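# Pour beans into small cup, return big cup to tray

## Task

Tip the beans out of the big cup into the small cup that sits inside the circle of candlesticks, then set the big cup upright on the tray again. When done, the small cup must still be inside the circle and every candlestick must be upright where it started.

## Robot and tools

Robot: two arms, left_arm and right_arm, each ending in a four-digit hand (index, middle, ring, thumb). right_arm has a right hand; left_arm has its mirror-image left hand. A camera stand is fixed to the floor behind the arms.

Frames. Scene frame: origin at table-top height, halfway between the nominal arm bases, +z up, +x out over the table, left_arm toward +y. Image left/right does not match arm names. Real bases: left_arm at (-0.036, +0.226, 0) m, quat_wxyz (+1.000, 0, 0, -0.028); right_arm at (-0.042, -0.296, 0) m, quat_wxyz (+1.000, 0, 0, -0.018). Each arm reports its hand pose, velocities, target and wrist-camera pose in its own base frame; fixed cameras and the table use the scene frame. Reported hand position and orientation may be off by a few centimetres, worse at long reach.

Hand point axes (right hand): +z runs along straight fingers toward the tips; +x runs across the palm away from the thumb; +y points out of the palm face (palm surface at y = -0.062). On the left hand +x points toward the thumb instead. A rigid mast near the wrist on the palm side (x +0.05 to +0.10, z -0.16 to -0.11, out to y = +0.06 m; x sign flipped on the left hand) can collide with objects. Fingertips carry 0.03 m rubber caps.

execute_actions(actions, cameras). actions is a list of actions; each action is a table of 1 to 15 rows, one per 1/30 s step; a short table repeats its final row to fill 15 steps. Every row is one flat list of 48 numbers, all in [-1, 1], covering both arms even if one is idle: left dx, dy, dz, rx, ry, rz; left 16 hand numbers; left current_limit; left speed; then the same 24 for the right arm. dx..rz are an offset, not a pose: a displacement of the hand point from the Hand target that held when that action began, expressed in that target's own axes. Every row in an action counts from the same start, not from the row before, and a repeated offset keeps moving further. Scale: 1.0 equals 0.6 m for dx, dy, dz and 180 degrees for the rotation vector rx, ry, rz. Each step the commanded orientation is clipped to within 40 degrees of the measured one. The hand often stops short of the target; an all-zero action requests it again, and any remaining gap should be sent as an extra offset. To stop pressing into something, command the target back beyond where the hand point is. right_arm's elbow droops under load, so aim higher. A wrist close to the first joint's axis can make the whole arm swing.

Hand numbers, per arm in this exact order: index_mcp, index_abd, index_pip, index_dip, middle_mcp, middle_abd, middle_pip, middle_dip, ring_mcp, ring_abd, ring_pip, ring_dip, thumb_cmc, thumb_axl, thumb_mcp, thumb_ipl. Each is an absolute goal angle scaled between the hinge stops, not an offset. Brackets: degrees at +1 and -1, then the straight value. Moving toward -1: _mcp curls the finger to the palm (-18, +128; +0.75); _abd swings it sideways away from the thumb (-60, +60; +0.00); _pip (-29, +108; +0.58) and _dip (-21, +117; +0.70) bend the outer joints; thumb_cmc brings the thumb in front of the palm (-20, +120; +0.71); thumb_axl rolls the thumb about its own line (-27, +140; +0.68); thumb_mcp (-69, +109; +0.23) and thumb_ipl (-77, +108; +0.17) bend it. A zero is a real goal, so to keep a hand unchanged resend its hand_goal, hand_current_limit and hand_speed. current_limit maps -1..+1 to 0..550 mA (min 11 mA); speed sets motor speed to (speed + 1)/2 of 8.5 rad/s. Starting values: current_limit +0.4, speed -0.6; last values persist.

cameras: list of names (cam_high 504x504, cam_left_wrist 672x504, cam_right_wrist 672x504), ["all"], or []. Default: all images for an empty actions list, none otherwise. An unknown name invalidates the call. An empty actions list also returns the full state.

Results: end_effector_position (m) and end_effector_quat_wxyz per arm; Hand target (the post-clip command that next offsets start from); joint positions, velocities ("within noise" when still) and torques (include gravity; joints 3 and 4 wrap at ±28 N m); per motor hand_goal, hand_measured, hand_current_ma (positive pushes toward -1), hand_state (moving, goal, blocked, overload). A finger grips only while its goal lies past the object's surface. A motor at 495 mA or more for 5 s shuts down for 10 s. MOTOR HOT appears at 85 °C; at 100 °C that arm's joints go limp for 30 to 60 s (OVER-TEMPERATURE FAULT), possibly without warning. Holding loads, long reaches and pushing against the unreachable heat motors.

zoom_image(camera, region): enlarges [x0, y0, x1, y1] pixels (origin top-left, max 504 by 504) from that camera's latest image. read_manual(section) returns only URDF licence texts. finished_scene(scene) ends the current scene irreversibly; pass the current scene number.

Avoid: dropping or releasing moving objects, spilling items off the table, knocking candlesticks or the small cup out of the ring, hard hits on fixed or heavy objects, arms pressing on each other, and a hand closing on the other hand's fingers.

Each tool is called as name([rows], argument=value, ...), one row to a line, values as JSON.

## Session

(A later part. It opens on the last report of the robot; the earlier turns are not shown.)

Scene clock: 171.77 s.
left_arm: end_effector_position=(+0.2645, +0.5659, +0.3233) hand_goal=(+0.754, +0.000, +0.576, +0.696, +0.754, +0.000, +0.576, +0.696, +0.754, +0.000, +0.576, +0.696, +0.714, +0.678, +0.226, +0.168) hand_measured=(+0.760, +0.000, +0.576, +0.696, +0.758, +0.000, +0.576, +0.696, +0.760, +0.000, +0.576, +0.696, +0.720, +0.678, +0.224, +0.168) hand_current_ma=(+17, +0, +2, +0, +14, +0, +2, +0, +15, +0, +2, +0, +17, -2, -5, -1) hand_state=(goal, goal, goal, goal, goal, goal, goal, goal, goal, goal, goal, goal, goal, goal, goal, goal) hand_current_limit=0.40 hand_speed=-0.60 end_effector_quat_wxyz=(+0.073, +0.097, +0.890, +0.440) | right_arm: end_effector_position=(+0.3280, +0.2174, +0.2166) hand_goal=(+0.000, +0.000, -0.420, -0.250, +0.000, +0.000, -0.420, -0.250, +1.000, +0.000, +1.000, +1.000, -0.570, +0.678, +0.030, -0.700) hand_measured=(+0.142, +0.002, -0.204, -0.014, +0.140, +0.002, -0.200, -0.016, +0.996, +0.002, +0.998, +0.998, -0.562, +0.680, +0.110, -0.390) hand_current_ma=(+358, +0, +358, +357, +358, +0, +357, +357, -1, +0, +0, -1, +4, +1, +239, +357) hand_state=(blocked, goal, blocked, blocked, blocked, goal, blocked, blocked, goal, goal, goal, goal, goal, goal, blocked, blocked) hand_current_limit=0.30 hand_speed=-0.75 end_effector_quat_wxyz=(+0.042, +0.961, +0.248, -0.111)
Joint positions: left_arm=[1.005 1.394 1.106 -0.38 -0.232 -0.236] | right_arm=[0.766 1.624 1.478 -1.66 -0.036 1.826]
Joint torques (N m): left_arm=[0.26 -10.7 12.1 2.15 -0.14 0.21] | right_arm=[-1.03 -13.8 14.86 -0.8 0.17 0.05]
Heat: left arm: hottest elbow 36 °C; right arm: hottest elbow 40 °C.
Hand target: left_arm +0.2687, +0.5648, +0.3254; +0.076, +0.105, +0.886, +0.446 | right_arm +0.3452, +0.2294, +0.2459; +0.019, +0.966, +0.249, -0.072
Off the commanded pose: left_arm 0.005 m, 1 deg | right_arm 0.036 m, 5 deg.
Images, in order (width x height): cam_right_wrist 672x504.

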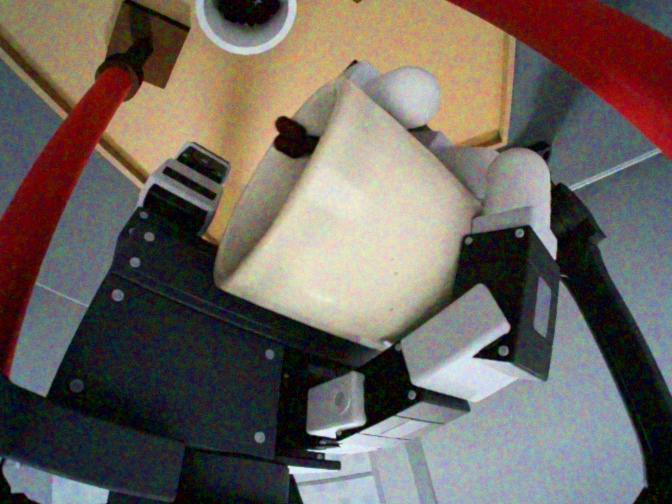

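execute_actions([
  [[0,0,0,0,0,0,0.754,0,0.576,0.696,0.754,0,0.576,0.696,0.754,0,0.576,0.696,0.714,0.678,0.226,0.168,0.4,-0.6,0,0.0063,-0.0037,-0.0278,0,0,0.0,0,-0.42,-0.25,0.0,0,-0.42,-0.25,1.0,0,1.0,1.0,-0.57,0.678,0.03,-0.7,0.3,-0.75]],
  [[0,0,0,0,0,0,0.754,0,0.576,0.696,0.754,0,0.576,0.696,0.754,0,0.576,0.696,0.714,0.678,0.226,0.168,0.4,-0.6,0,0.0063,-0.0037,-0.0278,0,0,0.0,0,-0.42,-0.25,0.0,0,-0.42,-0.25,1.0,0,1.0,1.0,-0.57,0.678,0.03,-0.7,0.3,-0.75]],
  [[0,0,0,0,0,0,0.754,0,0.576,0.696,0.754,0,0.576,0.696,0.754,0,0.576,0.696,0.714,0.678,0.226,0.168,0.4,-0.6,0,-0.0065,0.003,0.0278,0,0,0.0,0,-0.42,-0.25,0.0,0,-0.42,-0.25,1.0,0,1.0,1.0,-0.57,0.678,0.03,-0.7,0.3,-0.75]],
  [[0,0,0,0,0,0,0.754,0,0.576,0.696,0.754,0,0.576,0.696,0.754,0,0.576,0.696,0.714,0.678,0.226,0.168,0.4,-0.6,0,-0.0065,0.003,0.0278,0,0,0.0,0,-0.42,-0.25,0.0,0,-0.42,-0.25,1.0,0,1.0,1.0,-0.57,0.678,0.03,-0.7,0.3,-0.75]],
  [[0,0,0,0,0,0,0.754,0,0.576,0.696,0.754,0,0.576,0.696,0.754,0,0.576,0.696,0.714,0.678,0.226,0.168,0.4,-0.6,0,0.0063,-0.0037,-0.0278,0,0,0.0,0,-0.42,-0.25,0.0,0,-0.42,-0.25,1.0,0,1.0,1.0,-0.57,0.678,0.03,-0.7,0.3,-0.75]],
  [[0,0,0,0,0,0,0.754,0,0.576,0.696,0.754,0,0.576,0.696,0.754,0,0.576,0.696,0.714,0.678,0.226,0.168,0.4,-0.6,0,0.0063,-0.0037,-0.0278,0,0,0.0,0,-0.42,-0.25,0.0,0,-0.42,-0.25,1.0,0,1.0,1.0,-0.57,0.678,0.03,-0.7,0.3,-0.75]],
  [[0,0,0,0,0,0,0.754,0,0.576,0.696,0.754,0,0.576,0.696,0.754,0,0.576,0.696,0.714,0.678,0.226,0.168,0.4,-0.6,0,-0.0065,0.003,0.0278,0,0,0.0,0,-0.42,-0.25,0.0,0,-0.42,-0.25,1.0,0,1.0,1.0,-0.57,0.678,0.03,-0.7,0.3,-0.75]],
  [[0,0,0,0,0,0,0.754,0,0.576,0.696,0.754,0,0.576,0.696,0.754,0,0.576,0.696,0.714,0.678,0.226,0.168,0.4,-0.6,0,-0.0065,0.003,0.0278,0,0,0.0,0,-0.42,-0.25,0.0,0,-0.42,-0.25,1.0,0,1.0,1.0,-0.57,0.678,0.03,-0.7,0.3,-0.75]],
], cameras=["cam_right_wrist"])

zoom_image(camera="cam_right_wrist", region=[180, 0, 380, 200])

Scene clock: 178.27 s.
left_arm: end_effector_position=(+0.2645, +0.5659, +0.3233) hand_goal=(+0.754, +0.000, +0.576, +0.696, +0.754, +0.000, +0.576, +0.696, +0.754, +0.000, +0.576, +0.696, +0.714, +0.678, +0.226, +0.168) hand_measured=(+0.760, +0.000, +0.576, +0.696, +0.758, +0.000, +0.576, +0.696, +0.760, +0.000, +0.576, +0.696, +0.720, +0.678, +0.224, +0.168) hand_current_ma=(+17, +0, +2, +0, +14, +0, +2, +0, +15, +0, +2, +0, +17, -2, -5, -1) hand_state=(goal, goal, goal, goal, goal, goal, goal, goal, goal, goal, goal, goal, goal, goal, goal, goal) hand_current_limit=0.40 hand_speed=-0.60 end_effector_quat_wxyz=(+0.073, +0.097, +0.890, +0.440) | right_arm: end_effector_position=(+0.3282, +0.2173, +0.2169) hand_goal=(+0.000, +0.000, -0.420, -0.250, +0.000, +0.000, -0.420, -0.250, +1.000, +0.000, +1.000, +1.000, -0.570, +0.678, +0.030, -0.700) hand_measured=(+0.142, +0.002, -0.204, -0.014, +0.140, +0.002, -0.200, -0.016, +0.996, +0.002, +0.998, +0.998, -0.562, +0.680, +0.110, -0.390) hand_current_ma=(+357, +0, +357, +358, +357, +0, +357, +358, -1, +0, +0, -1, +4, +1, +239, +358) hand_state=(blocked, goal, blocked, blocked, blocked, goal, blocked, blocked, goal, goal, goal, goal, goal, goal, blocked, blocked) hand_current_limit=0.30 hand_speed=-0.75 end_effector_quat_wxyz=(+0.042, +0.961, +0.248, -0.111)
Joint positions: left_arm=[1.005 1.394 1.106 -0.38 -0.232 -0.236] | right_arm=[0.765 1.624 1.479 -1.661 -0.036 1.826]
Joint torques (N m): left_arm=[0.15 -10.58 12.07 2.15 -0.13 0.21] | right_arm=[-1.14 -13.86 14.84 -0.81 0.18 0.04]
Heat: left arm: hottest elbow 36 °C; right arm: hottest elbow 42 °C.
Hand target: left_arm +0.2687, +0.5648, +0.3254; +0.076, +0.105, +0.886, +0.446 | right_arm +0.3453, +0.2292, +0.2461; +0.019, +0.966, +0.249, -0.072
Off the commanded pose: left_arm 0.005 m, 1 deg | right_arm 0.036 m, 5 deg.
Images, in order (width x height): cam_right_wrist 672x504.

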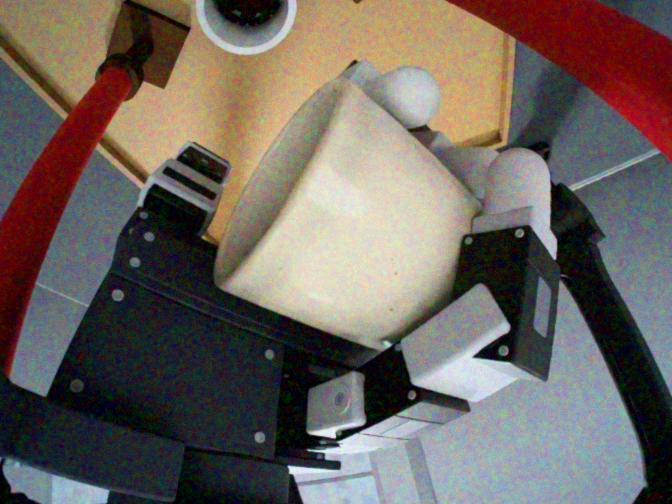

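Scaled by 2.520 from the camera's 672x504 image, which has a finer 960x720 frame.

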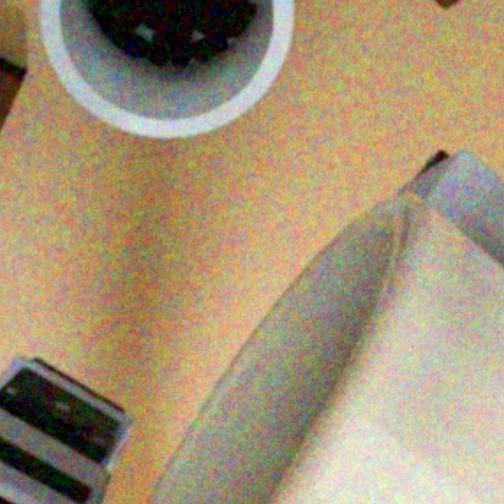

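execute_actions([
  [[0,0,0,0,0,0,0.754,0,0.576,0.696,0.754,0,0.576,0.696,0.754,0,0.576,0.696,0.714,0.678,0.226,0.168,0.4,-0.6,0,0.0063,-0.0037,-0.0278,0,0,0.0,0,-0.42,-0.25,0.0,0,-0.42,-0.25,1.0,0,1.0,1.0,-0.57,0.678,0.03,-0.7,0.3,-0.75]],
  [[0,0,0,0,0,0,0.754,0,0.576,0.696,0.754,0,0.576,0.696,0.754,0,0.576,0.696,0.714,0.678,0.226,0.168,0.4,-0.6,0,0.0063,-0.0037,-0.0278,0,0,0.0,0,-0.42,-0.25,0.0,0,-0.42,-0.25,1.0,0,1.0,1.0,-0.57,0.678,0.03,-0.7,0.3,-0.75]],
  [[0,0,0,0,0,0,0.754,0,0.576,0.696,0.754,0,0.576,0.696,0.754,0,0.576,0.696,0.714,0.678,0.226,0.168,0.4,-0.6,0,-0.0065,0.003,0.0278,0,0,0.0,0,-0.42,-0.25,0.0,0,-0.42,-0.25,1.0,0,1.0,1.0,-0.57,0.678,0.03,-0.7,0.3,-0.75]],
  [[0,0,0,0,0,0,0.754,0,0.576,0.696,0.754,0,0.576,0.696,0.754,0,0.576,0.696,0.714,0.678,0.226,0.168,0.4,-0.6,0,-0.0065,0.003,0.0278,0,0,0.0,0,-0.42,-0.25,0.0,0,-0.42,-0.25,1.0,0,1.0,1.0,-0.57,0.678,0.03,-0.7,0.3,-0.75]],
  [[0,0,0,0,0,0,0.754,0,0.576,0.696,0.754,0,0.576,0.696,0.754,0,0.576,0.696,0.714,0.678,0.226,0.168,0.4,-0.6,0,0.0063,-0.0037,-0.0278,0,0,0.0,0,-0.42,-0.25,0.0,0,-0.42,-0.25,1.0,0,1.0,1.0,-0.57,0.678,0.03,-0.7,0.3,-0.75]],
  [[0,0,0,0,0,0,0.754,0,0.576,0.696,0.754,0,0.576,0.696,0.754,0,0.576,0.696,0.714,0.678,0.226,0.168,0.4,-0.6,0,0.0063,-0.0037,-0.0278,0,0,0.0,0,-0.42,-0.25,0.0,0,-0.42,-0.25,1.0,0,1.0,1.0,-0.57,0.678,0.03,-0.7,0.3,-0.75]],
  [[0,0,0,0,0,0,0.754,0,0.576,0.696,0.754,0,0.576,0.696,0.754,0,0.576,0.696,0.714,0.678,0.226,0.168,0.4,-0.6,0,-0.0065,0.003,0.0278,0,0,0.0,0,-0.42,-0.25,0.0,0,-0.42,-0.25,1.0,0,1.0,1.0,-0.57,0.678,0.03,-0.7,0.3,-0.75]],
  [[0,0,0,0,0,0,0.754,0,0.576,0.696,0.754,0,0.576,0.696,0.754,0,0.576,0.696,0.714,0.678,0.226,0.168,0.4,-0.6,0,-0.0065,0.003,0.0278,0,0,0.0,0,-0.42,-0.25,0.0,0,-0.42,-0.25,1.0,0,1.0,1.0,-0.57,0.678,0.03,-0.7,0.3,-0.75]],
], cameras=["cam_right_wrist","cam_high"])

zoom_image(camera="cam_right_wrist", region=[180, 0, 380, 200])

zoom_image(camera="cam_high", region=[120, 110, 260, 250])

Scene clock: 185.27 s.
left_arm: end_effector_position=(+0.2645, +0.5659, +0.3233) hand_goal=(+0.754, +0.000, +0.576, +0.696, +0.754, +0.000, +0.576, +0.696, +0.754, +0.000, +0.576, +0.696, +0.714, +0.678, +0.226, +0.168) hand_measured=(+0.760, +0.000, +0.576, +0.696, +0.758, +0.000, +0.576, +0.696, +0.760, +0.000, +0.576, +0.696, +0.720, +0.678, +0.224, +0.168) hand_current_ma=(+17, +0, +2, +0, +14, +0, +2, +0, +15, +0, +2, +0, +17, -2, -5, -1) hand_state=(goal, goal, goal, goal, goal, goal, goal, goal, goal, goal, goal, goal, goal, goal, goal, goal) hand_current_limit=0.40 hand_speed=-0.60 end_effector_quat_wxyz=(+0.073, +0.097, +0.890, +0.440) | right_arm: end_effector_position=(+0.3283, +0.2172, +0.2171) hand_goal=(+0.000, +0.000, -0.420, -0.250, +0.000, +0.000, -0.420, -0.250, +1.000, +0.000, +1.000, +1.000, -0.570, +0.678, +0.030, -0.700) hand_measured=(+0.142, +0.002, -0.204, -0.014, +0.140, +0.002, -0.200, -0.016, +0.996, +0.002, +0.998, +0.998, -0.562, +0.680, +0.110, -0.390) hand_current_ma=(+357, +0, +357, +357, +358, +0, +357, +358, -1, +0, +0, -1, +4, +1, +239, +358) hand_state=(blocked, goal, blocked, blocked, blocked, goal, blocked, blocked, goal, goal, goal, goal, goal, goal, blocked, blocked) hand_current_limit=0.30 hand_speed=-0.75 end_effector_quat_wxyz=(+0.041, +0.961, +0.248, -0.111)
Joint positions: left_arm=[1.005 1.394 1.106 -0.38 -0.232 -0.236] | right_arm=[0.765 1.624 1.48 -1.662 -0.036 1.826]
Joint torques (N m): left_arm=[0.26 -10.46 12.07 2.15 -0.15 0.22] | right_arm=[-0.97 -13.8 14.87 -0.79 0.16 0.05]
Heat: left arm: hottest elbow 36 °C; right arm: hottest elbow 42 °C.
Hand target: left_arm +0.2687, +0.5648, +0.3254; +0.076, +0.105, +0.886, +0.446 | right_arm +0.3454, +0.2291, +0.2466; +0.019, +0.966, +0.249, -0.072
Off the commanded pose: left_arm 0.005 m, 1 deg | right_arm 0.036 m, 5 deg.
Images, in order (width x height): cam_high 504x504, cam_right_wrist 672x504.

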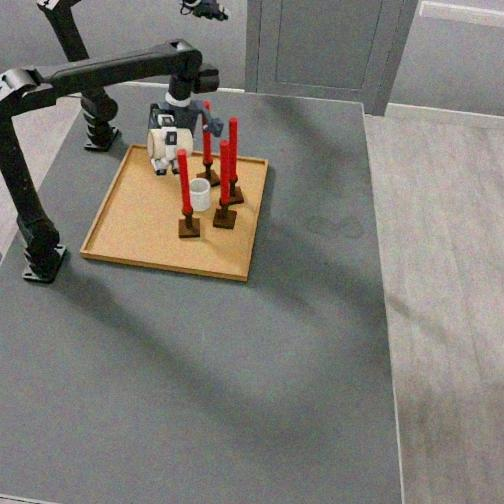

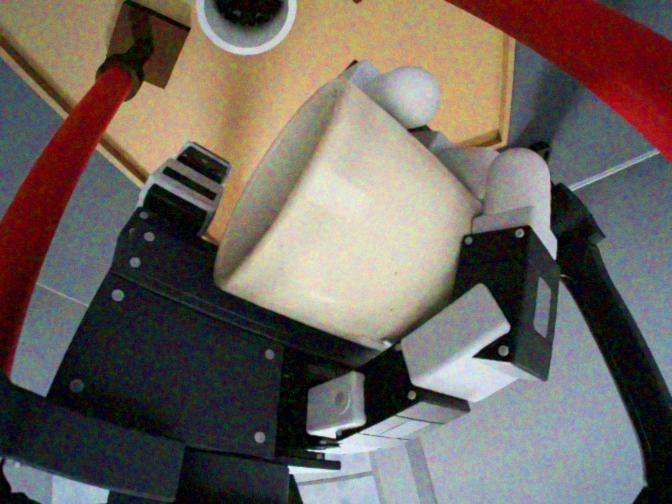

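Scaled by 2.520 from the camera's 672x504 image, which has a finer 960x720 frame.

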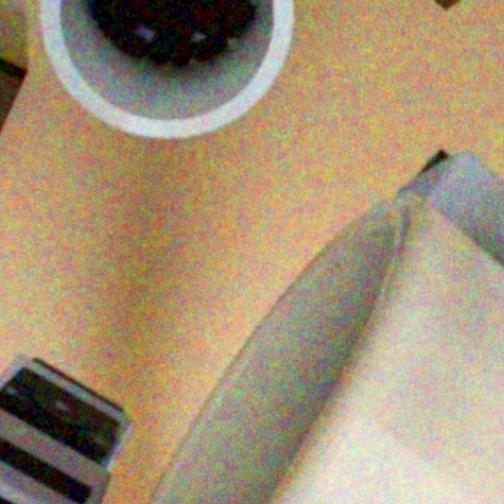

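Scaled by 3.600 from the camera's 504x504 image, which has a finer 720x720 frame.

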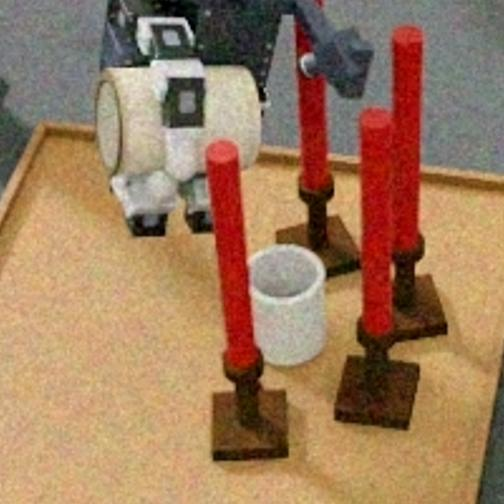

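execute_actions([
  [[0,0,0,0,0,0,0.754,0,0.576,0.696,0.754,0,0.576,0.696,0.754,0,0.576,0.696,0.714,0.678,0.226,0.168,0.4,-0.6,-0.01,0,-0.0097,0,0.0222,0,0.0,0,-0.42,-0.25,0.0,0,-0.42,-0.25,1.0,0,1.0,1.0,-0.57,0.678,0.03,-0.7,0.3,-0.75]],
  [[0,0,0,0,0,0,0.754,0,0.576,0.696,0.754,0,0.576,0.696,0.754,0,0.576,0.696,0.714,0.678,0.226,0.168,0.4,-0.6,-0.01,0,-0.0097,0,0.0222,0,0.0,0,-0.42,-0.25,0.0,0,-0.42,-0.25,1.0,0,1.0,1.0,-0.57,0.678,0.03,-0.7,0.3,-0.75]],
  [[0,0,0,0,0,0,0.754,0,0.576,0.696,0.754,0,0.576,0.696,0.754,0,0.576,0.696,0.714,0.678,0.226,0.168,0.4,-0.6,-0.01,0,-0.0097,0,0.0222,0,0.0,0,-0.42,-0.25,0.0,0,-0.42,-0.25,1.0,0,1.0,1.0,-0.57,0.678,0.03,-0.7,0.3,-0.75]],
  [[0,0,0,0,0,0,0.754,0,0.576,0.696,0.754,0,0.576,0.696,0.754,0,0.576,0.696,0.714,0.678,0.226,0.168,0.4,-0.6,-0.05,0,-0.0026,0,0.0278,0,0.0,0,-0.42,-0.25,0.0,0,-0.42,-0.25,1.0,0,1.0,1.0,-0.57,0.678,0.03,-0.7,0.3,-0.75]],
  [[0,0,0,0,0,0,0.754,0,0.576,0.696,0.754,0,0.576,0.696,0.754,0,0.576,0.696,0.714,0.678,0.226,0.168,0.4,-0.6,-0.0495,0,-0.007,0,0.0278,0,0.0,0,-0.42,-0.25,0.0,0,-0.42,-0.25,1.0,0,1.0,1.0,-0.57,0.678,0.03,-0.7,0.3,-0.75]],
  [[0,0,0,0,0,0,0.754,0,0.576,0.696,0.754,0,0.576,0.696,0.754,0,0.576,0.696,0.714,0.678,0.226,0.168,0.4,-0.6,-0.0487,0,-0.0112,0,0.0333,0,0.0,0,-0.42,-0.25,0.0,0,-0.42,-0.25,1.0,0,1.0,1.0,-0.57,0.678,0.03,-0.7,0.3,-0.75]],
  [[0,0,0,0,0,0,0.754,0,0.576,0.696,0.754,0,0.576,0.696,0.754,0,0.576,0.696,0.714,0.678,0.226,0.168,0.4,-0.6,-0.0476,0,-0.0165,0,0.0389,0,0.0,0,-0.42,-0.25,0.0,0,-0.42,-0.25,1.0,0,1.0,1.0,-0.57,0.678,0.03,-0.7,0.3,-0.75]],
], cameras=["cam_high","cam_right_wrist"])

zoom_image(camera="cam_high", region=[140, 120, 260, 240])

Scene clock: 193.93 s.
left_arm: end_effector_position=(+0.2645, +0.5659, +0.3233) hand_goal=(+0.754, +0.000, +0.576, +0.696, +0.754, +0.000, +0.576, +0.696, +0.754, +0.000, +0.576, +0.696, +0.714, +0.678, +0.226, +0.168) hand_measured=(+0.760, +0.000, +0.576, +0.696, +0.758, +0.000, +0.576, +0.696, +0.760, +0.000, +0.576, +0.696, +0.720, +0.678, +0.224, +0.168) hand_current_ma=(+17, +0, +2, +0, +14, +0, +2, +0, +15, +0, +2, +0, +17, -2, -5, -1) hand_state=(goal, goal, goal, goal, goal, goal, goal, goal, goal, goal, goal, goal, goal, goal, goal, goal) hand_current_limit=0.40 hand_speed=-0.60 end_effector_quat_wxyz=(+0.073, +0.097, +0.890, +0.440) | right_arm: end_effector_position=(+0.2250, +0.1594, +0.2609) hand_goal=(+0.000, +0.000, -0.420, -0.250, +0.000, +0.000, -0.420, -0.250, +1.000, +0.000, +1.000, +1.000, -0.570, +0.678, +0.030, -0.700) hand_measured=(+0.142, +0.002, -0.204, -0.014, +0.140, +0.002, -0.198, -0.016, +0.996, +0.002, +0.998, +0.998, -0.562, +0.680, +0.110, -0.390) hand_current_ma=(+358, +0, +357, +358, +357, +0, +358, +357, -2, +0, +0, -1, +4, +1, +239, +358) hand_state=(blocked, goal, blocked, blocked, blocked, goal, blocked, blocked, goal, goal, goal, goal, goal, goal, blocked, blocked) hand_current_limit=0.30 hand_speed=-0.75 end_effector_quat_wxyz=(-0.050, +0.946, +0.243, +0.210)
Joint positions: left_arm=[1.005 1.394 1.106 -0.38 -0.232 -0.236] | right_arm=[0.993 0.906 0.972 -1.251 0.207 2.02]
Joint torques (N m): left_arm=[0.26 -10.52 12.05 2.13 -0.15 0.21] | right_arm=[0.21 -3.78 10.07 1.26 0.74 -0.05]
Heat: left arm: hottest elbow 36 °C; right arm: hottest elbow 42 °C.
Hand target: left_arm +0.2687, +0.5648, +0.3254; +0.076, +0.105, +0.886, +0.446 | right_arm +0.2258, +0.1629, +0.2645; -0.057, +0.942, +0.243, +0.222
Off the commanded pose: left_arm 0.005 m, 1 deg | right_arm 0.005 m, 2 deg.
Images, in order (width x height): cam_high 504x504, cam_right_wrist 672x504.

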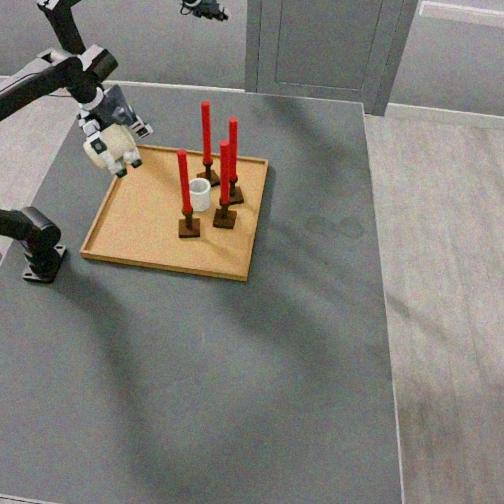

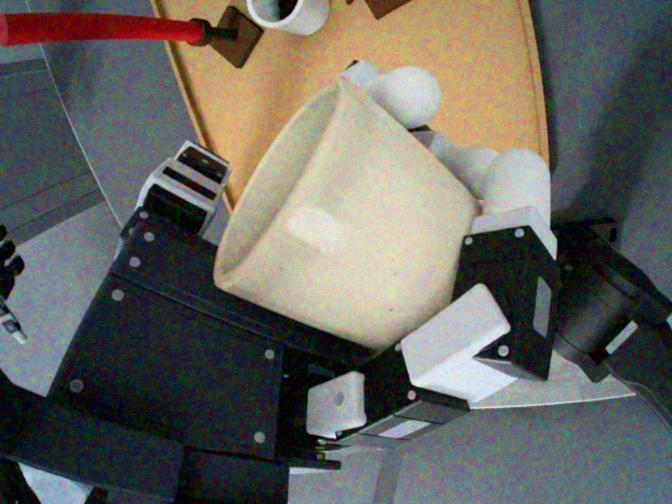

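Scaled by 4.200 from the camera's 504x504 image, which has a finer 720x720 frame.

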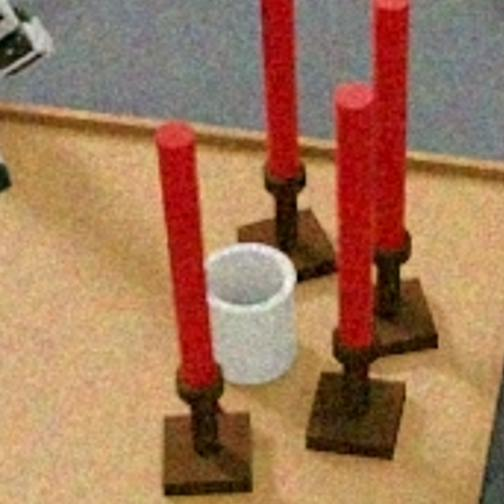

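execute_actions([
  [[0,0,0,0,0,0,0.754,0,0.576,0.696,0.754,0,0.576,0.696,0.754,0,0.576,0.696,0.714,0.678,0.226,0.168,0.4,-0.6,0.0128,-0.0332,0.0157,0,0.0588,0,0.0,0,-0.42,-0.25,0.0,0,-0.42,-0.25,1.0,0,1.0,1.0,-0.57,0.678,0.03,-0.7,0.3,-0.75]],
  [[0,0,0,0,0,0,0.754,0,0.576,0.696,0.754,0,0.576,0.696,0.754,0,0.576,0.696,0.714,0.678,0.226,0.168,0.4,-0.6,0.0097,-0.0332,0.0178,0,0.0588,0,0.0,0,-0.42,-0.25,0.0,0,-0.42,-0.25,1.0,0,1.0,1.0,-0.57,0.678,0.03,-0.7,0.3,-0.75]],
  [[0,0,0,0,0,0,0.754,0,0.576,0.696,0.754,0,0.576,0.696,0.754,0,0.576,0.696,0.714,0.678,0.226,0.168,0.4,-0.6,0.0062,-0.0332,0.0193,0,0.0588,0,0.0,0,-0.42,-0.25,0.0,0,-0.42,-0.25,1.0,0,1.0,1.0,-0.57,0.678,0.03,-0.7,0.3,-0.75]],
  [[0,0,0,0,0,0,0.754,0,0.576,0.696,0.754,0,0.576,0.696,0.754,0,0.576,0.696,0.714,0.678,0.226,0.168,0.4,-0.6,0.0025,-0.0332,0.02,0,0.0588,0,0.0,0,-0.42,-0.25,0.0,0,-0.42,-0.25,1.0,0,1.0,1.0,-0.57,0.678,0.03,-0.7,0.3,-0.75]],
  [[0,0,0,0,0,0,0.754,0,0.576,0.696,0.754,0,0.576,0.696,0.754,0,0.576,0.696,0.714,0.678,0.226,0.168,0.4,-0.6,-0.0012,-0.0332,0.0202,0,0.0588,0,0.0,0,-0.42,-0.25,0.0,0,-0.42,-0.25,1.0,0,1.0,1.0,-0.57,0.678,0.03,-0.7,0.3,-0.75]],
  [[0,0,0,0,0,0,0.754,0,0.576,0.696,0.754,0,0.576,0.696,0.754,0,0.576,0.696,0.714,0.678,0.226,0.168,0.4,-0.6,-0.0048,-0.0332,0.0197,0,0.0588,0,0.0,0,-0.42,-0.25,0.0,0,-0.42,-0.25,1.0,0,1.0,1.0,-0.57,0.678,0.03,-0.7,0.3,-0.75]],
], cameras=["cam_high"])

zoom_image(camera="cam_high", region=[60, 80, 260, 280])

Scene clock: 199.60 s.
left_arm: end_effector_position=(+0.2645, +0.5659, +0.3233) hand_goal=(+0.754, +0.000, +0.576, +0.696, +0.754, +0.000, +0.576, +0.696, +0.754, +0.000, +0.576, +0.696, +0.714, +0.678, +0.226, +0.168) hand_measured=(+0.760, +0.000, +0.576, +0.696, +0.758, +0.000, +0.576, +0.696, +0.760, +0.000, +0.576, +0.696, +0.720, +0.678, +0.224, +0.168) hand_current_ma=(+17, +0, +2, +0, +14, +0, +2, +0, +15, +0, +2, +0, +17, -2, -5, -1) hand_state=(goal, goal, goal, goal, goal, goal, goal, goal, goal, goal, goal, goal, goal, goal, goal, goal) hand_current_limit=0.40 hand_speed=-0.60 end_effector_quat_wxyz=(+0.073, +0.097, +0.890, +0.440) | right_arm: end_effector_position=(+0.2270, +0.2973, +0.2301) hand_goal=(+0.000, +0.000, -0.420, -0.250, +0.000, +0.000, -0.420, -0.250, +1.000, +0.000, +1.000, +1.000, -0.570, +0.678, +0.030, -0.700) hand_measured=(+0.142, +0.002, -0.204, -0.014, +0.140, +0.002, -0.198, -0.016, +0.996, +0.002, +0.998, +0.998, -0.562, +0.680, +0.112, -0.390) hand_current_ma=(+357, +0, +357, +357, +358, +0, +357, +357, -1, +0, +0, -1, +4, +1, +241, +358) hand_state=(blocked, goal, blocked, blocked, blocked, goal, blocked, blocked, goal, goal, goal, goal, goal, goal, blocked, blocked) hand_current_limit=0.30 hand_speed=-0.75 end_effector_quat_wxyz=(-0.177, +0.696, +0.171, +0.674)
Joint positions: left_arm=[1.005 1.394 1.106 -0.38 -0.232 -0.236] | right_arm=[1.453 1.122 0.448 0.624 0.954 1.627]
Joint torques (N m): left_arm=[0.21 -10.58 12.03 2.15 -0.15 0.22] | right_arm=[0.09 -4.48 8.79 2.43 0.18 -0.56]
Heat: left arm: hottest elbow 36 °C; right arm: hottest elbow 41 °C.
Hand target: left_arm +0.2687, +0.5648, +0.3254; +0.076, +0.105, +0.886, +0.446 | right_arm +0.2260, +0.2995, +0.2341; -0.176, +0.685, +0.177, +0.685
Off the commanded pose: left_arm 0.005 m, 1 deg | right_arm 0.005 m, 2 deg.
Images, in order (width x height): cam_high 504x504.

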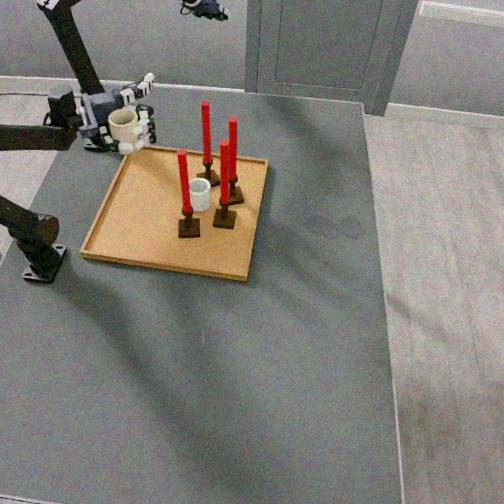

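Scaled by 2.520 from the camera's 504x504 image, which has a finer 720x720 frame.

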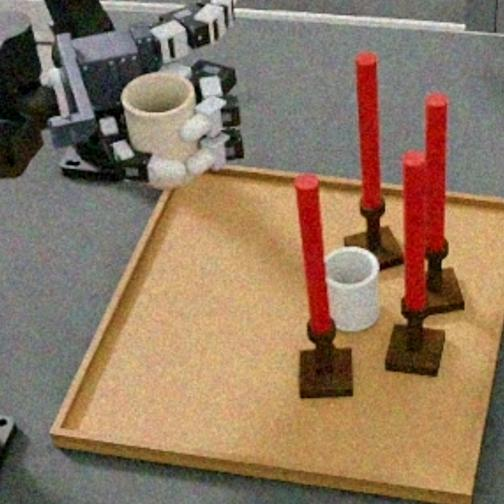

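execute_actions([
  [[0,0,0,0,0,0,0.754,0,0.576,0.696,0.754,0,0.576,0.696,0.754,0,0.576,0.696,0.714,0.678,0.226,0.168,0.4,-0.6,-0.0467,0,0,0,0,0,0.0,0,-0.42,-0.25,0.0,0,-0.42,-0.25,1.0,0,1.0,1.0,-0.57,0.678,0.03,-0.7,0.3,-0.75]],
  [[0,0,0,0,0,0,0.754,0,0.576,0.696,0.754,0,0.576,0.696,0.754,0,0.576,0.696,0.714,0.678,0.226,0.168,0.4,-0.6,-0.06,0,0,0,0,0,0.0,0,-0.42,-0.25,0.0,0,-0.42,-0.25,1.0,0,1.0,1.0,-0.57,0.678,0.03,-0.7,0.3,-0.75]],
  [[0,0,0,0,0,0,0.754,0,0.576,0.696,0.754,0,0.576,0.696,0.754,0,0.576,0.696,0.714,0.678,0.226,0.168,0.4,-0.6,-0.06,0,0,0,0,0,0.0,0,-0.42,-0.25,0.0,0,-0.42,-0.25,1.0,0,1.0,1.0,-0.57,0.678,0.03,-0.7,0.3,-0.75]],
  [[0,0,0,0,0,0,0.754,0,0.576,0.696,0.754,0,0.576,0.696,0.754,0,0.576,0.696,0.714,0.678,0.226,0.168,0.4,-0.6,-0.04,0,0,0,0.005,0,0.0,0,-0.42,-0.25,0.0,0,-0.42,-0.25,1.0,0,1.0,1.0,-0.57,0.678,0.03,-0.7,0.3,-0.75]],
], cameras=["cam_high"])

zoom_image(camera="cam_high", region=[80, 110, 180, 210])

Scene clock: 204.33 s.
left_arm: end_effector_position=(+0.2645, +0.5659, +0.3233) hand_goal=(+0.754, +0.000, +0.576, +0.696, +0.754, +0.000, +0.576, +0.696, +0.754, +0.000, +0.576, +0.696, +0.714, +0.678, +0.226, +0.168) hand_measured=(+0.760, +0.000, +0.576, +0.696, +0.758, +0.000, +0.576, +0.696, +0.760, +0.000, +0.576, +0.696, +0.720, +0.678, +0.224, +0.168) hand_current_ma=(+17, +0, +2, +0, +14, +0, +2, +0, +15, +0, +2, +0, +17, -2, -5, -1) hand_state=(goal, goal, goal, goal, goal, goal, goal, goal, goal, goal, goal, goal, goal, goal, goal, goal) hand_current_limit=0.40 hand_speed=-0.60 end_effector_quat_wxyz=(+0.073, +0.097, +0.890, +0.440) | right_arm: end_effector_position=(+0.2278, +0.2992, +0.1064) hand_goal=(+0.000, +0.000, -0.420, -0.250, +0.000, +0.000, -0.420, -0.250, +1.000, +0.000, +1.000, +1.000, -0.570, +0.678, +0.030, -0.700) hand_measured=(+0.142, +0.002, -0.204, -0.014, +0.140, +0.002, -0.198, -0.016, +0.998, +0.002, +0.998, +0.998, -0.562, +0.680, +0.112, -0.392) hand_current_ma=(+358, +0, +357, +357, +358, +0, +357, +358, -1, +0, +0, -1, +4, +1, +241, +357) hand_state=(blocked, goal, blocked, blocked, blocked, goal, blocked, blocked, goal, goal, goal, goal, goal, goal, blocked, blocked) hand_current_limit=0.30 hand_speed=-0.75 end_effector_quat_wxyz=(-0.180, +0.686, +0.170, +0.684)
Joint positions: left_arm=[1.005 1.394 1.106 -0.38 -0.232 -0.236] | right_arm=[1.453 1.666 0.34 1.326 0.953 1.585]
Joint torques (N m): left_arm=[0.03 -10.64 12.07 2.15 -0.13 0.22] | right_arm=[0.09 -7.18 3.86 2.39 0.09 -0.54]
Heat: left arm: hottest elbow 36 °C; right arm: hottest elbow 40 °C.
Hand target: left_arm +0.2687, +0.5648, +0.3254; +0.076, +0.105, +0.886, +0.446 | right_arm +0.2261, +0.2994, +0.1100; -0.178, +0.679, +0.176, +0.690
Off the commanded pose: left_arm 0.005 m, 1 deg | right_arm 0.004 m, 1 deg.
Images, in order (width x height): cam_high 504x504.

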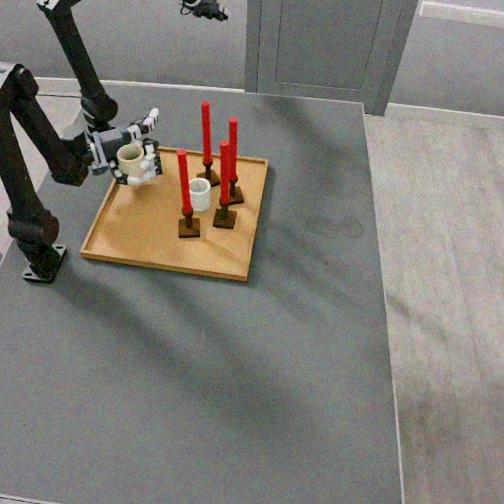

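Scaled by 5.040 from the camera's 504x504 image, which has a finer 720x720 frame.

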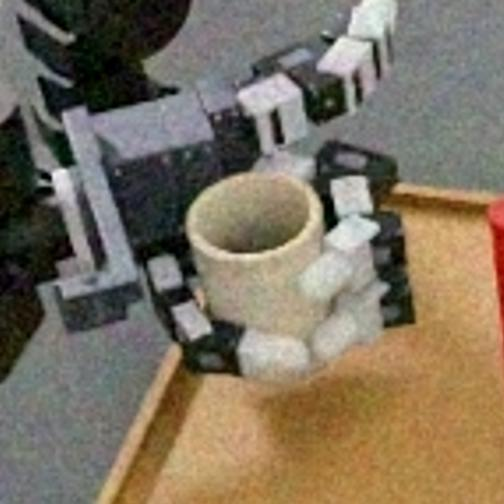

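execute_actions([
  [[0,0,0,0,0,0,0.754,0,0.576,0.696,0.754,0,0.576,0.696,0.754,0,0.576,0.696,0.714,0.678,0.226,0.168,0.4,-0.6,-0.035,0,0,0,0,0,0.0,0,-0.42,-0.25,0.0,0,-0.42,-0.25,1.0,0,1.0,1.0,-0.57,0.678,0.03,-0.7,0.3,-0.75]],
  [[0,0,0,0,0,0,0.754,0,0.576,0.696,0.754,0,0.576,0.696,0.754,0,0.576,0.696,0.714,0.678,0.226,0.168,0.4,-0.6,-0.018,0,0,0,0,0,0.0,0,-0.42,-0.25,0.0,0,-0.42,-0.25,1.0,0,1.0,1.0,-0.57,0.678,0.03,-0.7,0.3,-0.75]],
], cameras=["cam_high"])

zoom_image(camera="cam_high", region=[80, 110, 180, 210])

Scene clock: 206.47 s.
left_arm: end_effector_position=(+0.2645, +0.5659, +0.3233) hand_goal=(+0.754, +0.000, +0.576, +0.696, +0.754, +0.000, +0.576, +0.696, +0.754, +0.000, +0.576, +0.696, +0.714, +0.678, +0.226, +0.168) hand_measured=(+0.760, +0.000, +0.576, +0.696, +0.758, +0.000, +0.576, +0.696, +0.760, +0.000, +0.576, +0.696, +0.720, +0.678, +0.224, +0.168) hand_current_ma=(+17, +0, +2, +0, +14, +0, +2, +0, +15, +0, +2, +0, +17, -2, -5, -1) hand_state=(goal, goal, goal, goal, goal, goal, goal, goal, goal, goal, goal, goal, goal, goal, goal, goal) hand_current_limit=0.40 hand_speed=-0.60 end_effector_quat_wxyz=(+0.073, +0.097, +0.890, +0.440) | right_arm: end_effector_position=(+0.2275, +0.2962, +0.0731) hand_goal=(+0.000, +0.000, -0.420, -0.250, +0.000, +0.000, -0.420, -0.250, +1.000, +0.000, +1.000, +1.000, -0.570, +0.678, +0.030, -0.700) hand_measured=(+0.142, +0.002, -0.204, -0.014, +0.140, +0.002, -0.198, -0.016, +0.998, +0.002, +0.998, +0.998, -0.562, +0.680, +0.112, -0.392) hand_current_ma=(+357, +0, +358, +357, +358, +0, +358, +357, -1, +0, +0, -1, +4, +1, +241, +357) hand_state=(blocked, goal, blocked, blocked, blocked, goal, blocked, blocked, goal, goal, goal, goal, goal, goal, blocked, blocked) hand_current_limit=0.30 hand_speed=-0.75 end_effector_quat_wxyz=(-0.177, +0.687, +0.173, +0.683)
Joint positions: left_arm=[1.005 1.394 1.106 -0.38 -0.232 -0.236] | right_arm=[1.453 1.834 0.34 1.487 0.953 1.582]
Joint torques (N m): left_arm=[0.21 -10.75 12.04 2.17 -0.13 0.21] | right_arm=[0.15 -8.18 3.06 2.4 0.03 -0.57]
Heat: left arm: hottest elbow 36 °C; right arm: hottest elbow 40 °C.
Hand target: left_arm +0.2687, +0.5648, +0.3254; +0.076, +0.105, +0.886, +0.446 | right_arm +0.2265, +0.2996, +0.0783; -0.178, +0.679, +0.176, +0.690
Off the commanded pose: left_arm 0.005 m, 1 deg | right_arm 0.006 m, 1 deg.
Images, in order (width x height): cam_high 504x504.

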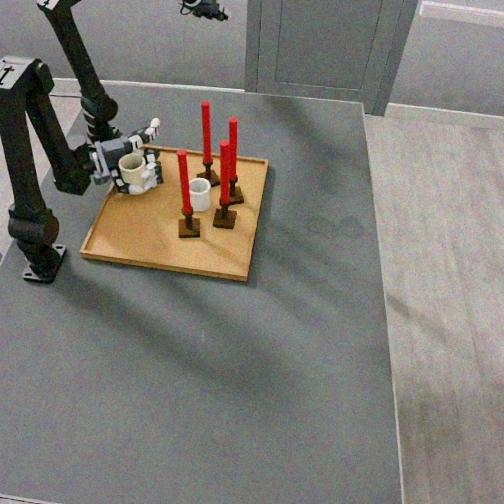

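Scaled by 5.040 from the camera's 504x504 image, which has a finer 720x720 frame.

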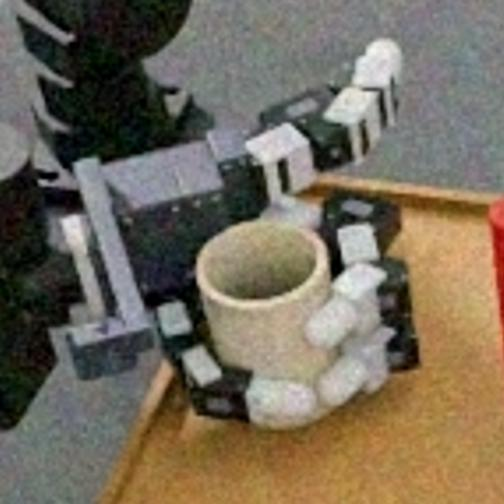

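execute_actions([
  [[0,0,0,0,0,0,0.754,0,0.576,0.696,0.754,0,0.576,0.696,0.754,0,0.576,0.696,0.714,0.678,0.226,0.168,0.4,-0.6,-0.006,0,0,0,0,0,0.0,0,-0.42,-0.25,0.0,0,-0.42,-0.25,1.0,0,1.0,1.0,-0.57,0.678,0.03,-0.7,0.3,-0.75]],
  [[0,0,0,0,0,0,0.754,0,0.576,0.696,0.754,0,0.576,0.696,0.754,0,0.576,0.696,0.714,0.678,0.226,0.168,0.4,-0.6,-0.005,0,0,0,0,0,0.0,0,-0.42,-0.25,0.0,0,-0.42,-0.25,1.0,0,1.0,1.0,-0.57,0.678,0.03,-0.7,0.3,-0.75]],
], cameras=["cam_high"])

zoom_image(camera="cam_high", region=[80, 110, 180, 210])

Scene clock: 208.80 s.
left_arm: end_effector_position=(+0.2645, +0.5659, +0.3233) hand_goal=(+0.754, +0.000, +0.576, +0.696, +0.754, +0.000, +0.576, +0.696, +0.754, +0.000, +0.576, +0.696, +0.714, +0.678, +0.226, +0.168) hand_measured=(+0.760, +0.000, +0.576, +0.696, +0.758, +0.000, +0.576, +0.696, +0.760, +0.000, +0.576, +0.696, +0.720, +0.678, +0.224, +0.168) hand_current_ma=(+17, +0, +2, +0, +14, +0, +2, +0, +15, +0, +2, +0, +17, -2, -5, -1) hand_state=(goal, goal, goal, goal, goal, goal, goal, goal, goal, goal, goal, goal, goal, goal, goal, goal) hand_current_limit=0.40 hand_speed=-0.60 end_effector_quat_wxyz=(+0.073, +0.097, +0.890, +0.440) | right_arm: end_effector_position=(+0.2275, +0.2952, +0.0691) hand_goal=(+0.000, +0.000, -0.420, -0.250, +0.000, +0.000, -0.420, -0.250, +1.000, +0.000, +1.000, +1.000, -0.570, +0.678, +0.030, -0.700) hand_measured=(+0.142, +0.002, -0.204, -0.014, +0.140, +0.002, -0.198, -0.016, +0.998, +0.002, +0.998, +0.998, -0.562, +0.680, +0.112, -0.392) hand_current_ma=(+357, +0, +357, +357, +357, +0, +358, +357, -1, +0, +0, -1, +4, +1, +242, +357) hand_state=(blocked, goal, blocked, blocked, blocked, goal, blocked, blocked, goal, goal, goal, goal, goal, goal, blocked, blocked) hand_current_limit=0.30 hand_speed=-0.75 end_effector_quat_wxyz=(-0.176, +0.685, +0.174, +0.685)
Joint positions: left_arm=[1.005 1.394 1.106 -0.38 -0.232 -0.236] | right_arm=[1.453 1.862 0.34 1.522 0.953 1.574]
Joint torques (N m): left_arm=[0.21 -10.4 12.05 2.15 -0.14 0.23] | right_arm=[0.03 -7.71 3.04 2.29 0 -0.48]
Heat: left arm: hottest elbow 36 °C; right arm: hottest elbow 40 °C.
Hand target: left_arm +0.2687, +0.5648, +0.3254; +0.076, +0.105, +0.886, +0.446 | right_arm +0.2266, +0.2997, +0.0717; -0.178, +0.679, +0.176, +0.690
Off the commanded pose: left_arm 0.005 m, 1 deg | right_arm 0.005 m, 1 deg.
Images, in order (width x height): cam_high 504x504.

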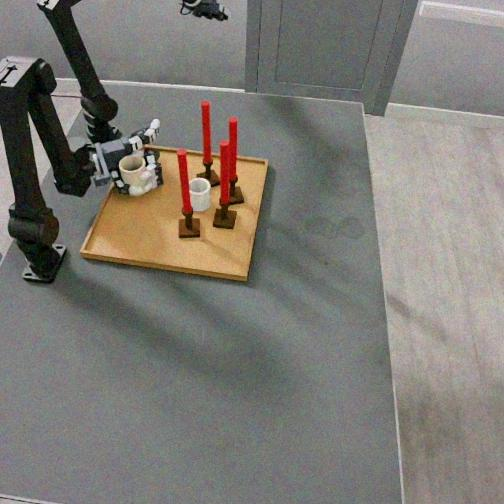

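Scaled by 5.040 from the camera's 504x504 image, which has a finer 720x720 frame.

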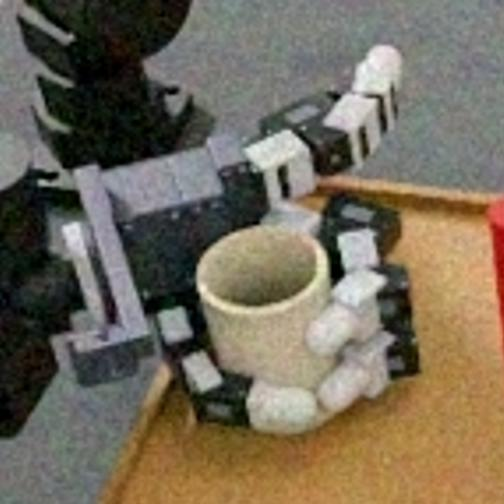

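execute_actions([
  [[0,0,0,0,0,0,0.754,0,0.576,0.696,0.754,0,0.576,0.696,0.754,0,0.576,0.696,0.714,0.678,0.226,0.168,0.4,-0.6,-0.004,0,0,0,0,0,0.0,0,-0.42,-0.25,0.0,0,-0.42,-0.25,1.0,0,1.0,1.0,-0.57,0.678,0.03,-0.7,0.3,-0.75]],
], cameras=[])

Scene clock: 210.03 s.
left_arm: end_effector_position=(+0.2645, +0.5659, +0.3233) hand_goal=(+0.754, +0.000, +0.576, +0.696, +0.754, +0.000, +0.576, +0.696, +0.754, +0.000, +0.576, +0.696, +0.714, +0.678, +0.226, +0.168) hand_measured=(+0.760, +0.000, +0.576, +0.696, +0.758, +0.000, +0.576, +0.696, +0.760, +0.000, +0.576, +0.696, +0.720, +0.678, +0.224, +0.168) hand_current_ma=(+17, +0, +2, +0, +14, +0, +2, +0, +15, +0, +2, +0, +17, -2, -5, -1) hand_state=(goal, goal, goal, goal, goal, goal, goal, goal, goal, goal, goal, goal, goal, goal, goal, goal) hand_current_limit=0.40 hand_speed=-0.60 end_effector_quat_wxyz=(+0.073, +0.097, +0.890, +0.440) | right_arm: end_effector_position=(+0.2276, +0.2949, +0.0692) hand_goal=(+0.000, +0.000, -0.420, -0.250, +0.000, +0.000, -0.420, -0.250, +1.000, +0.000, +1.000, +1.000, -0.570, +0.678, +0.030, -0.700) hand_measured=(+0.142, +0.002, -0.204, -0.014, +0.140, +0.002, -0.198, -0.016, +0.998, +0.002, +0.998, +0.998, -0.562, +0.680, +0.112, -0.392) hand_current_ma=(+358, +0, +358, +358, +357, +0, +357, +357, -1, +0, +0, -1, +4, +1, +243, +357) hand_state=(blocked, goal, blocked, blocked, blocked, goal, blocked, blocked, goal, goal, goal, goal, goal, goal, blocked, blocked) hand_current_limit=0.30 hand_speed=-0.75 end_effector_quat_wxyz=(-0.176, +0.684, +0.174, +0.687)
Joint positions: left_arm=[1.005 1.394 1.106 -0.38 -0.232 -0.236] | right_arm=[1.453 1.87 0.34 1.538 0.953 1.565]
Joint torques (N m): left_arm=[0.09 -10.4 12.05 2.09 -0.13 0.22] | right_arm=[0.15 -7.24 3.07 2.15 -0.01 -0.4]
Heat: left arm: hottest elbow 36 °C; right arm: hottest elbow 39 °C.
Hand target: left_arm +0.2687, +0.5648, +0.3254; +0.076, +0.105, +0.886, +0.446 | right_arm +0.2266, +0.2997, +0.0693; -0.178, +0.679, +0.176, +0.690
Off the commanded pose: left_arm 0.005 m, 1 deg | right_arm 0.005 m, 1 deg.
No camera images: "cameras" was empty.

execute_actions([
  [[0,0,0,0,0,0,0.754,0,0.576,0.696,0.754,0,0.576,0.696,0.754,0,0.576,0.696,0.714,0.678,0.226,0.168,0.4,-0.6,0,0,0,0,0,0,0.25,0,-0.12,0.1,0.2,0,-0.12,0.1,1.0,0,1.0,1.0,-0.57,0.678,0.15,-0.3,0.2,-0.75]],
  [[0,0,0,0,0,0,0.754,0,0.576,0.696,0.754,0,0.576,0.696,0.754,0,0.576,0.696,0.714,0.678,0.226,0.168,0.4,-0.6,0,0,0,0,0,0,0.45,0,-0.02,0.25,0.45,0,-0.02,0.25,1.0,0,1.0,1.0,-0.57,0.678,0.226,0.0,0.2,-0.75]],
  [[0,0,0,0,0,0,0.754,0,0.576,0.696,0.754,0,0.576,0.696,0.754,0,0.576,0.696,0.714,0.678,0.226,0.168,0.4,-0.6,0,0,0,0,0,0,0.48,0,0,0.26,0.48,0,0,0.26,1.0,0,1.0,1.0,-0.57,0.678,0.3,0.168,0.2,-0.75]],
], cameras=["cam_high","cam_right_wrist"])

zoom_image(camera="cam_high", region=[80, 110, 180, 210])

Scene clock: 213.17 s.
left_arm: end_effector_position=(+0.2645, +0.5659, +0.3233) hand_goal=(+0.754, +0.000, +0.576, +0.696, +0.754, +0.000, +0.576, +0.696, +0.754, +0.000, +0.576, +0.696, +0.714, +0.678, +0.226, +0.168) hand_measured=(+0.760, +0.000, +0.576, +0.696, +0.758, +0.000, +0.576, +0.696, +0.760, +0.000, +0.576, +0.696, +0.720, +0.678, +0.224, +0.168) hand_current_ma=(+17, +0, +2, +0, +14, +0, +2, +0, +15, +0, +2, +0, +17, -2, -5, -1) hand_state=(goal, goal, goal, goal, goal, goal, goal, goal, goal, goal, goal, goal, goal, goal, goal, goal) hand_current_limit=0.40 hand_speed=-0.60 end_effector_quat_wxyz=(+0.073, +0.097, +0.890, +0.440) | right_arm: end_effector_position=(+0.2276, +0.2948, +0.0698) hand_goal=(+0.480, +0.000, +0.000, +0.260, +0.480, +0.000, +0.000, +0.260, +1.000, +0.000, +1.000, +1.000, -0.570, +0.678, +0.300, +0.168) hand_measured=(+0.478, +0.002, -0.002, +0.258, +0.478, +0.002, -0.004, +0.258, +0.998, +0.002, +0.998, +0.998, -0.562, +0.680, +0.298, +0.166) hand_current_ma=(-1, +0, -1, -1, -1, +0, -1, +0, -1, +0, +0, -1, +4, +0, +0, -1) hand_state=(goal, goal, goal, goal, goal, goal, goal, goal, goal, goal, goal, goal, goal, goal, goal, goal) hand_current_limit=0.20 hand_speed=-0.75 end_effector_quat_wxyz=(-0.175, +0.683, +0.175, +0.687)
Joint positions: left_arm=[1.005 1.394 1.106 -0.38 -0.232 -0.236] | right_arm=[1.453 1.87 0.34 1.542 0.953 1.561]
Joint torques (N m): left_arm=[0.26 -10.52 12.08 2.18 -0.14 0.21] | right_arm=[0.03 -7.36 3.1 2.06 -0.02 -0.32]
Heat: left arm: hottest elbow 36 °C; right arm: hottest elbow 39 °C.
Hand target: left_arm +0.2687, +0.5648, +0.3254; +0.076, +0.105, +0.886, +0.446 | right_arm +0.2266, +0.2996, +0.0693; -0.178, +0.679, +0.176, +0.690
Off the commanded pose: left_arm 0.005 m, 1 deg | right_arm 0.005 m, 1 deg.
Images, in order (width x height): cam_high 504x504, cam_right_wrist 672x504.

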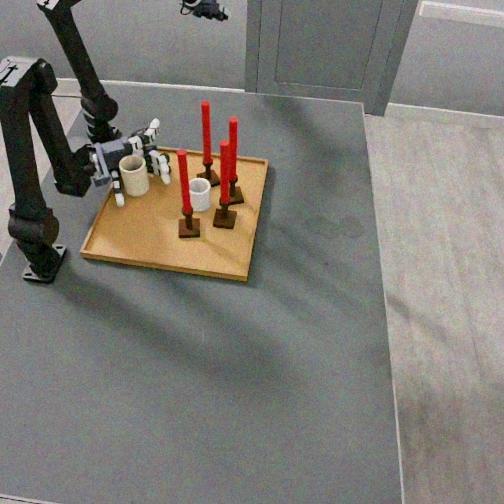

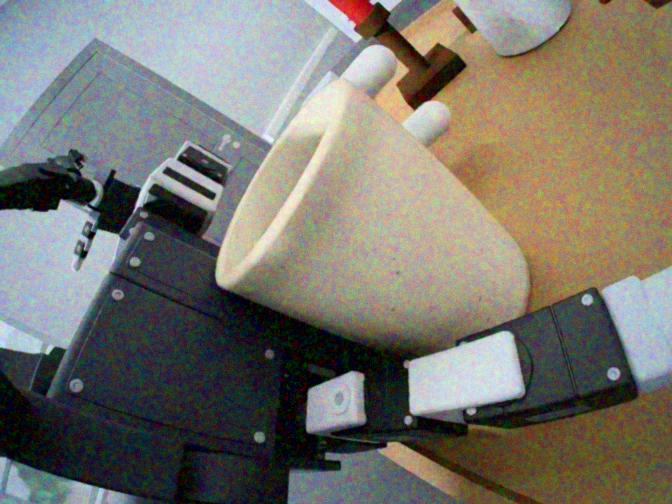

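Scaled by 5.040 from the camera's 504x504 image, which has a finer 720x720 frame.

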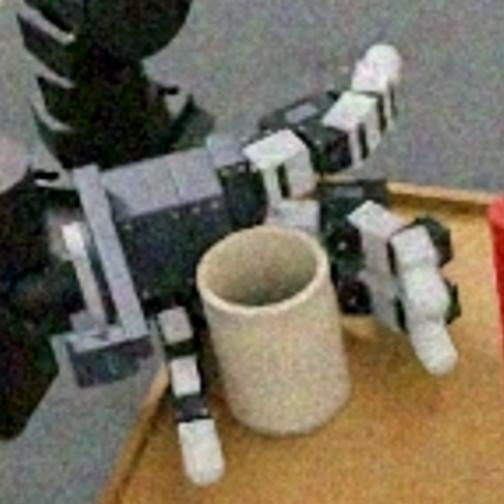

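execute_actions([
  [[0,0,0,0,0,0,0.754,0,0.576,0.696,0.754,0,0.576,0.696,0.754,0,0.576,0.696,0.714,0.678,0.226,0.168,0.4,-0.6,0.005,-0.024,-0.005,0,0,0,0.48,0,0,0.26,0.48,0,0,0.26,1.0,0,1.0,1.0,-0.57,0.678,0.35,0.168,0.2,-0.75]],
  [[0,0,0,0,0,0,0.754,0,0.576,0.696,0.754,0,0.576,0.696,0.754,0,0.576,0.696,0.714,0.678,0.226,0.168,0.4,-0.6,0,0,0,0,0,0,0.48,0,0,0.26,0.48,0,0,0.26,1.0,0,1.0,1.0,-0.57,0.678,0.35,0.168,0.2,-0.75]],
], cameras=["cam_high"])

zoom_image(camera="cam_high", region=[80, 110, 180, 210])

Scene clock: 215.63 s.
left_arm: end_effector_position=(+0.2645, +0.5659, +0.3233) hand_goal=(+0.754, +0.000, +0.576, +0.696, +0.754, +0.000, +0.576, +0.696, +0.754, +0.000, +0.576, +0.696, +0.714, +0.678, +0.226, +0.168) hand_measured=(+0.760, +0.000, +0.576, +0.696, +0.758, +0.000, +0.576, +0.696, +0.760, +0.000, +0.576, +0.696, +0.720, +0.678, +0.224, +0.168) hand_current_ma=(+17, +0, +2, +0, +14, +0, +2, +0, +15, +0, +2, +0, +17, -2, -5, -1) hand_state=(goal, goal, goal, goal, goal, goal, goal, goal, goal, goal, goal, goal, goal, goal, goal, goal) hand_current_limit=0.40 hand_speed=-0.60 end_effector_quat_wxyz=(+0.073, +0.097, +0.890, +0.440) | right_arm: end_effector_position=(+0.2185, +0.3020, +0.0715) hand_goal=(+0.480, +0.000, +0.000, +0.260, +0.480, +0.000, +0.000, +0.260, +1.000, +0.000, +1.000, +1.000, -0.570, +0.678, +0.350, +0.168) hand_measured=(+0.478, +0.002, -0.002, +0.258, +0.478, +0.002, -0.002, +0.258, +0.998, +0.002, +0.998, +0.998, -0.562, +0.680, +0.348, +0.166) hand_current_ma=(+0, +0, -1, -1, +0, +0, -1, +0, +0, +0, +0, -1, +4, +0, +0, +0) hand_state=(goal, goal, goal, goal, goal, goal, goal, goal, goal, goal, goal, goal, goal, goal, goal, goal) hand_current_limit=0.20 hand_speed=-0.75 end_effector_quat_wxyz=(-0.178, +0.681, +0.172, +0.689)
Joint positions: left_arm=[1.005 1.394 1.106 -0.38 -0.232 -0.236] | right_arm=[1.487 1.87 0.356 1.537 0.986 1.556]
Joint torques (N m): left_arm=[0.26 -10.4 12.08 2.11 -0.15 0.2] | right_arm=[0.15 -8.29 3.96 0.92 0.06 -0.29]
Heat: left arm: hottest elbow 36 °C; right arm: hottest elbow 39 °C.
Hand target: left_arm +0.2687, +0.5648, +0.3254; +0.076, +0.105, +0.886, +0.446 | right_arm +0.2170, +0.3108, +0.0722; -0.178, +0.679, +0.176, +0.690
Off the commanded pose: left_arm 0.005 m, 1 deg | right_arm 0.009 m, 0 deg.
Images, in order (width x height): cam_high 504x504.

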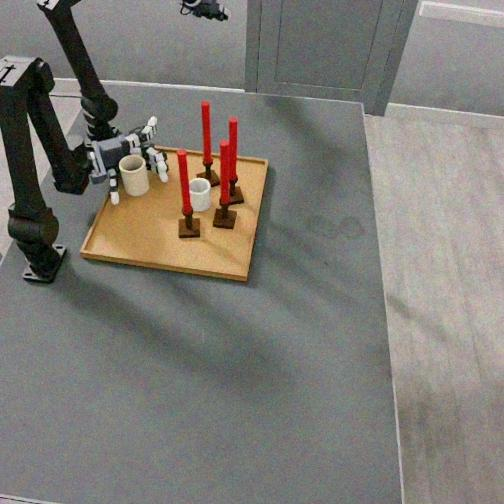

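Scaled by 5.040 from the camera's 504x504 image, which has a finer 720x720 frame.

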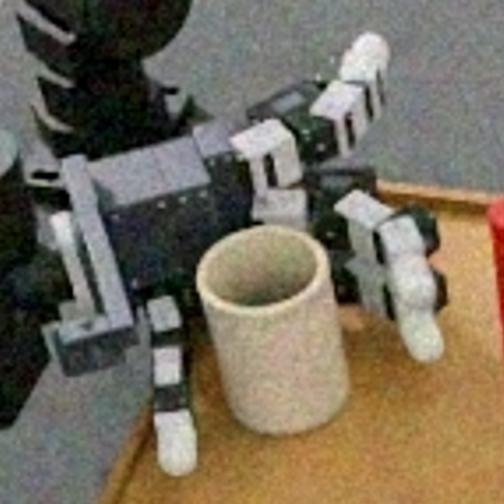

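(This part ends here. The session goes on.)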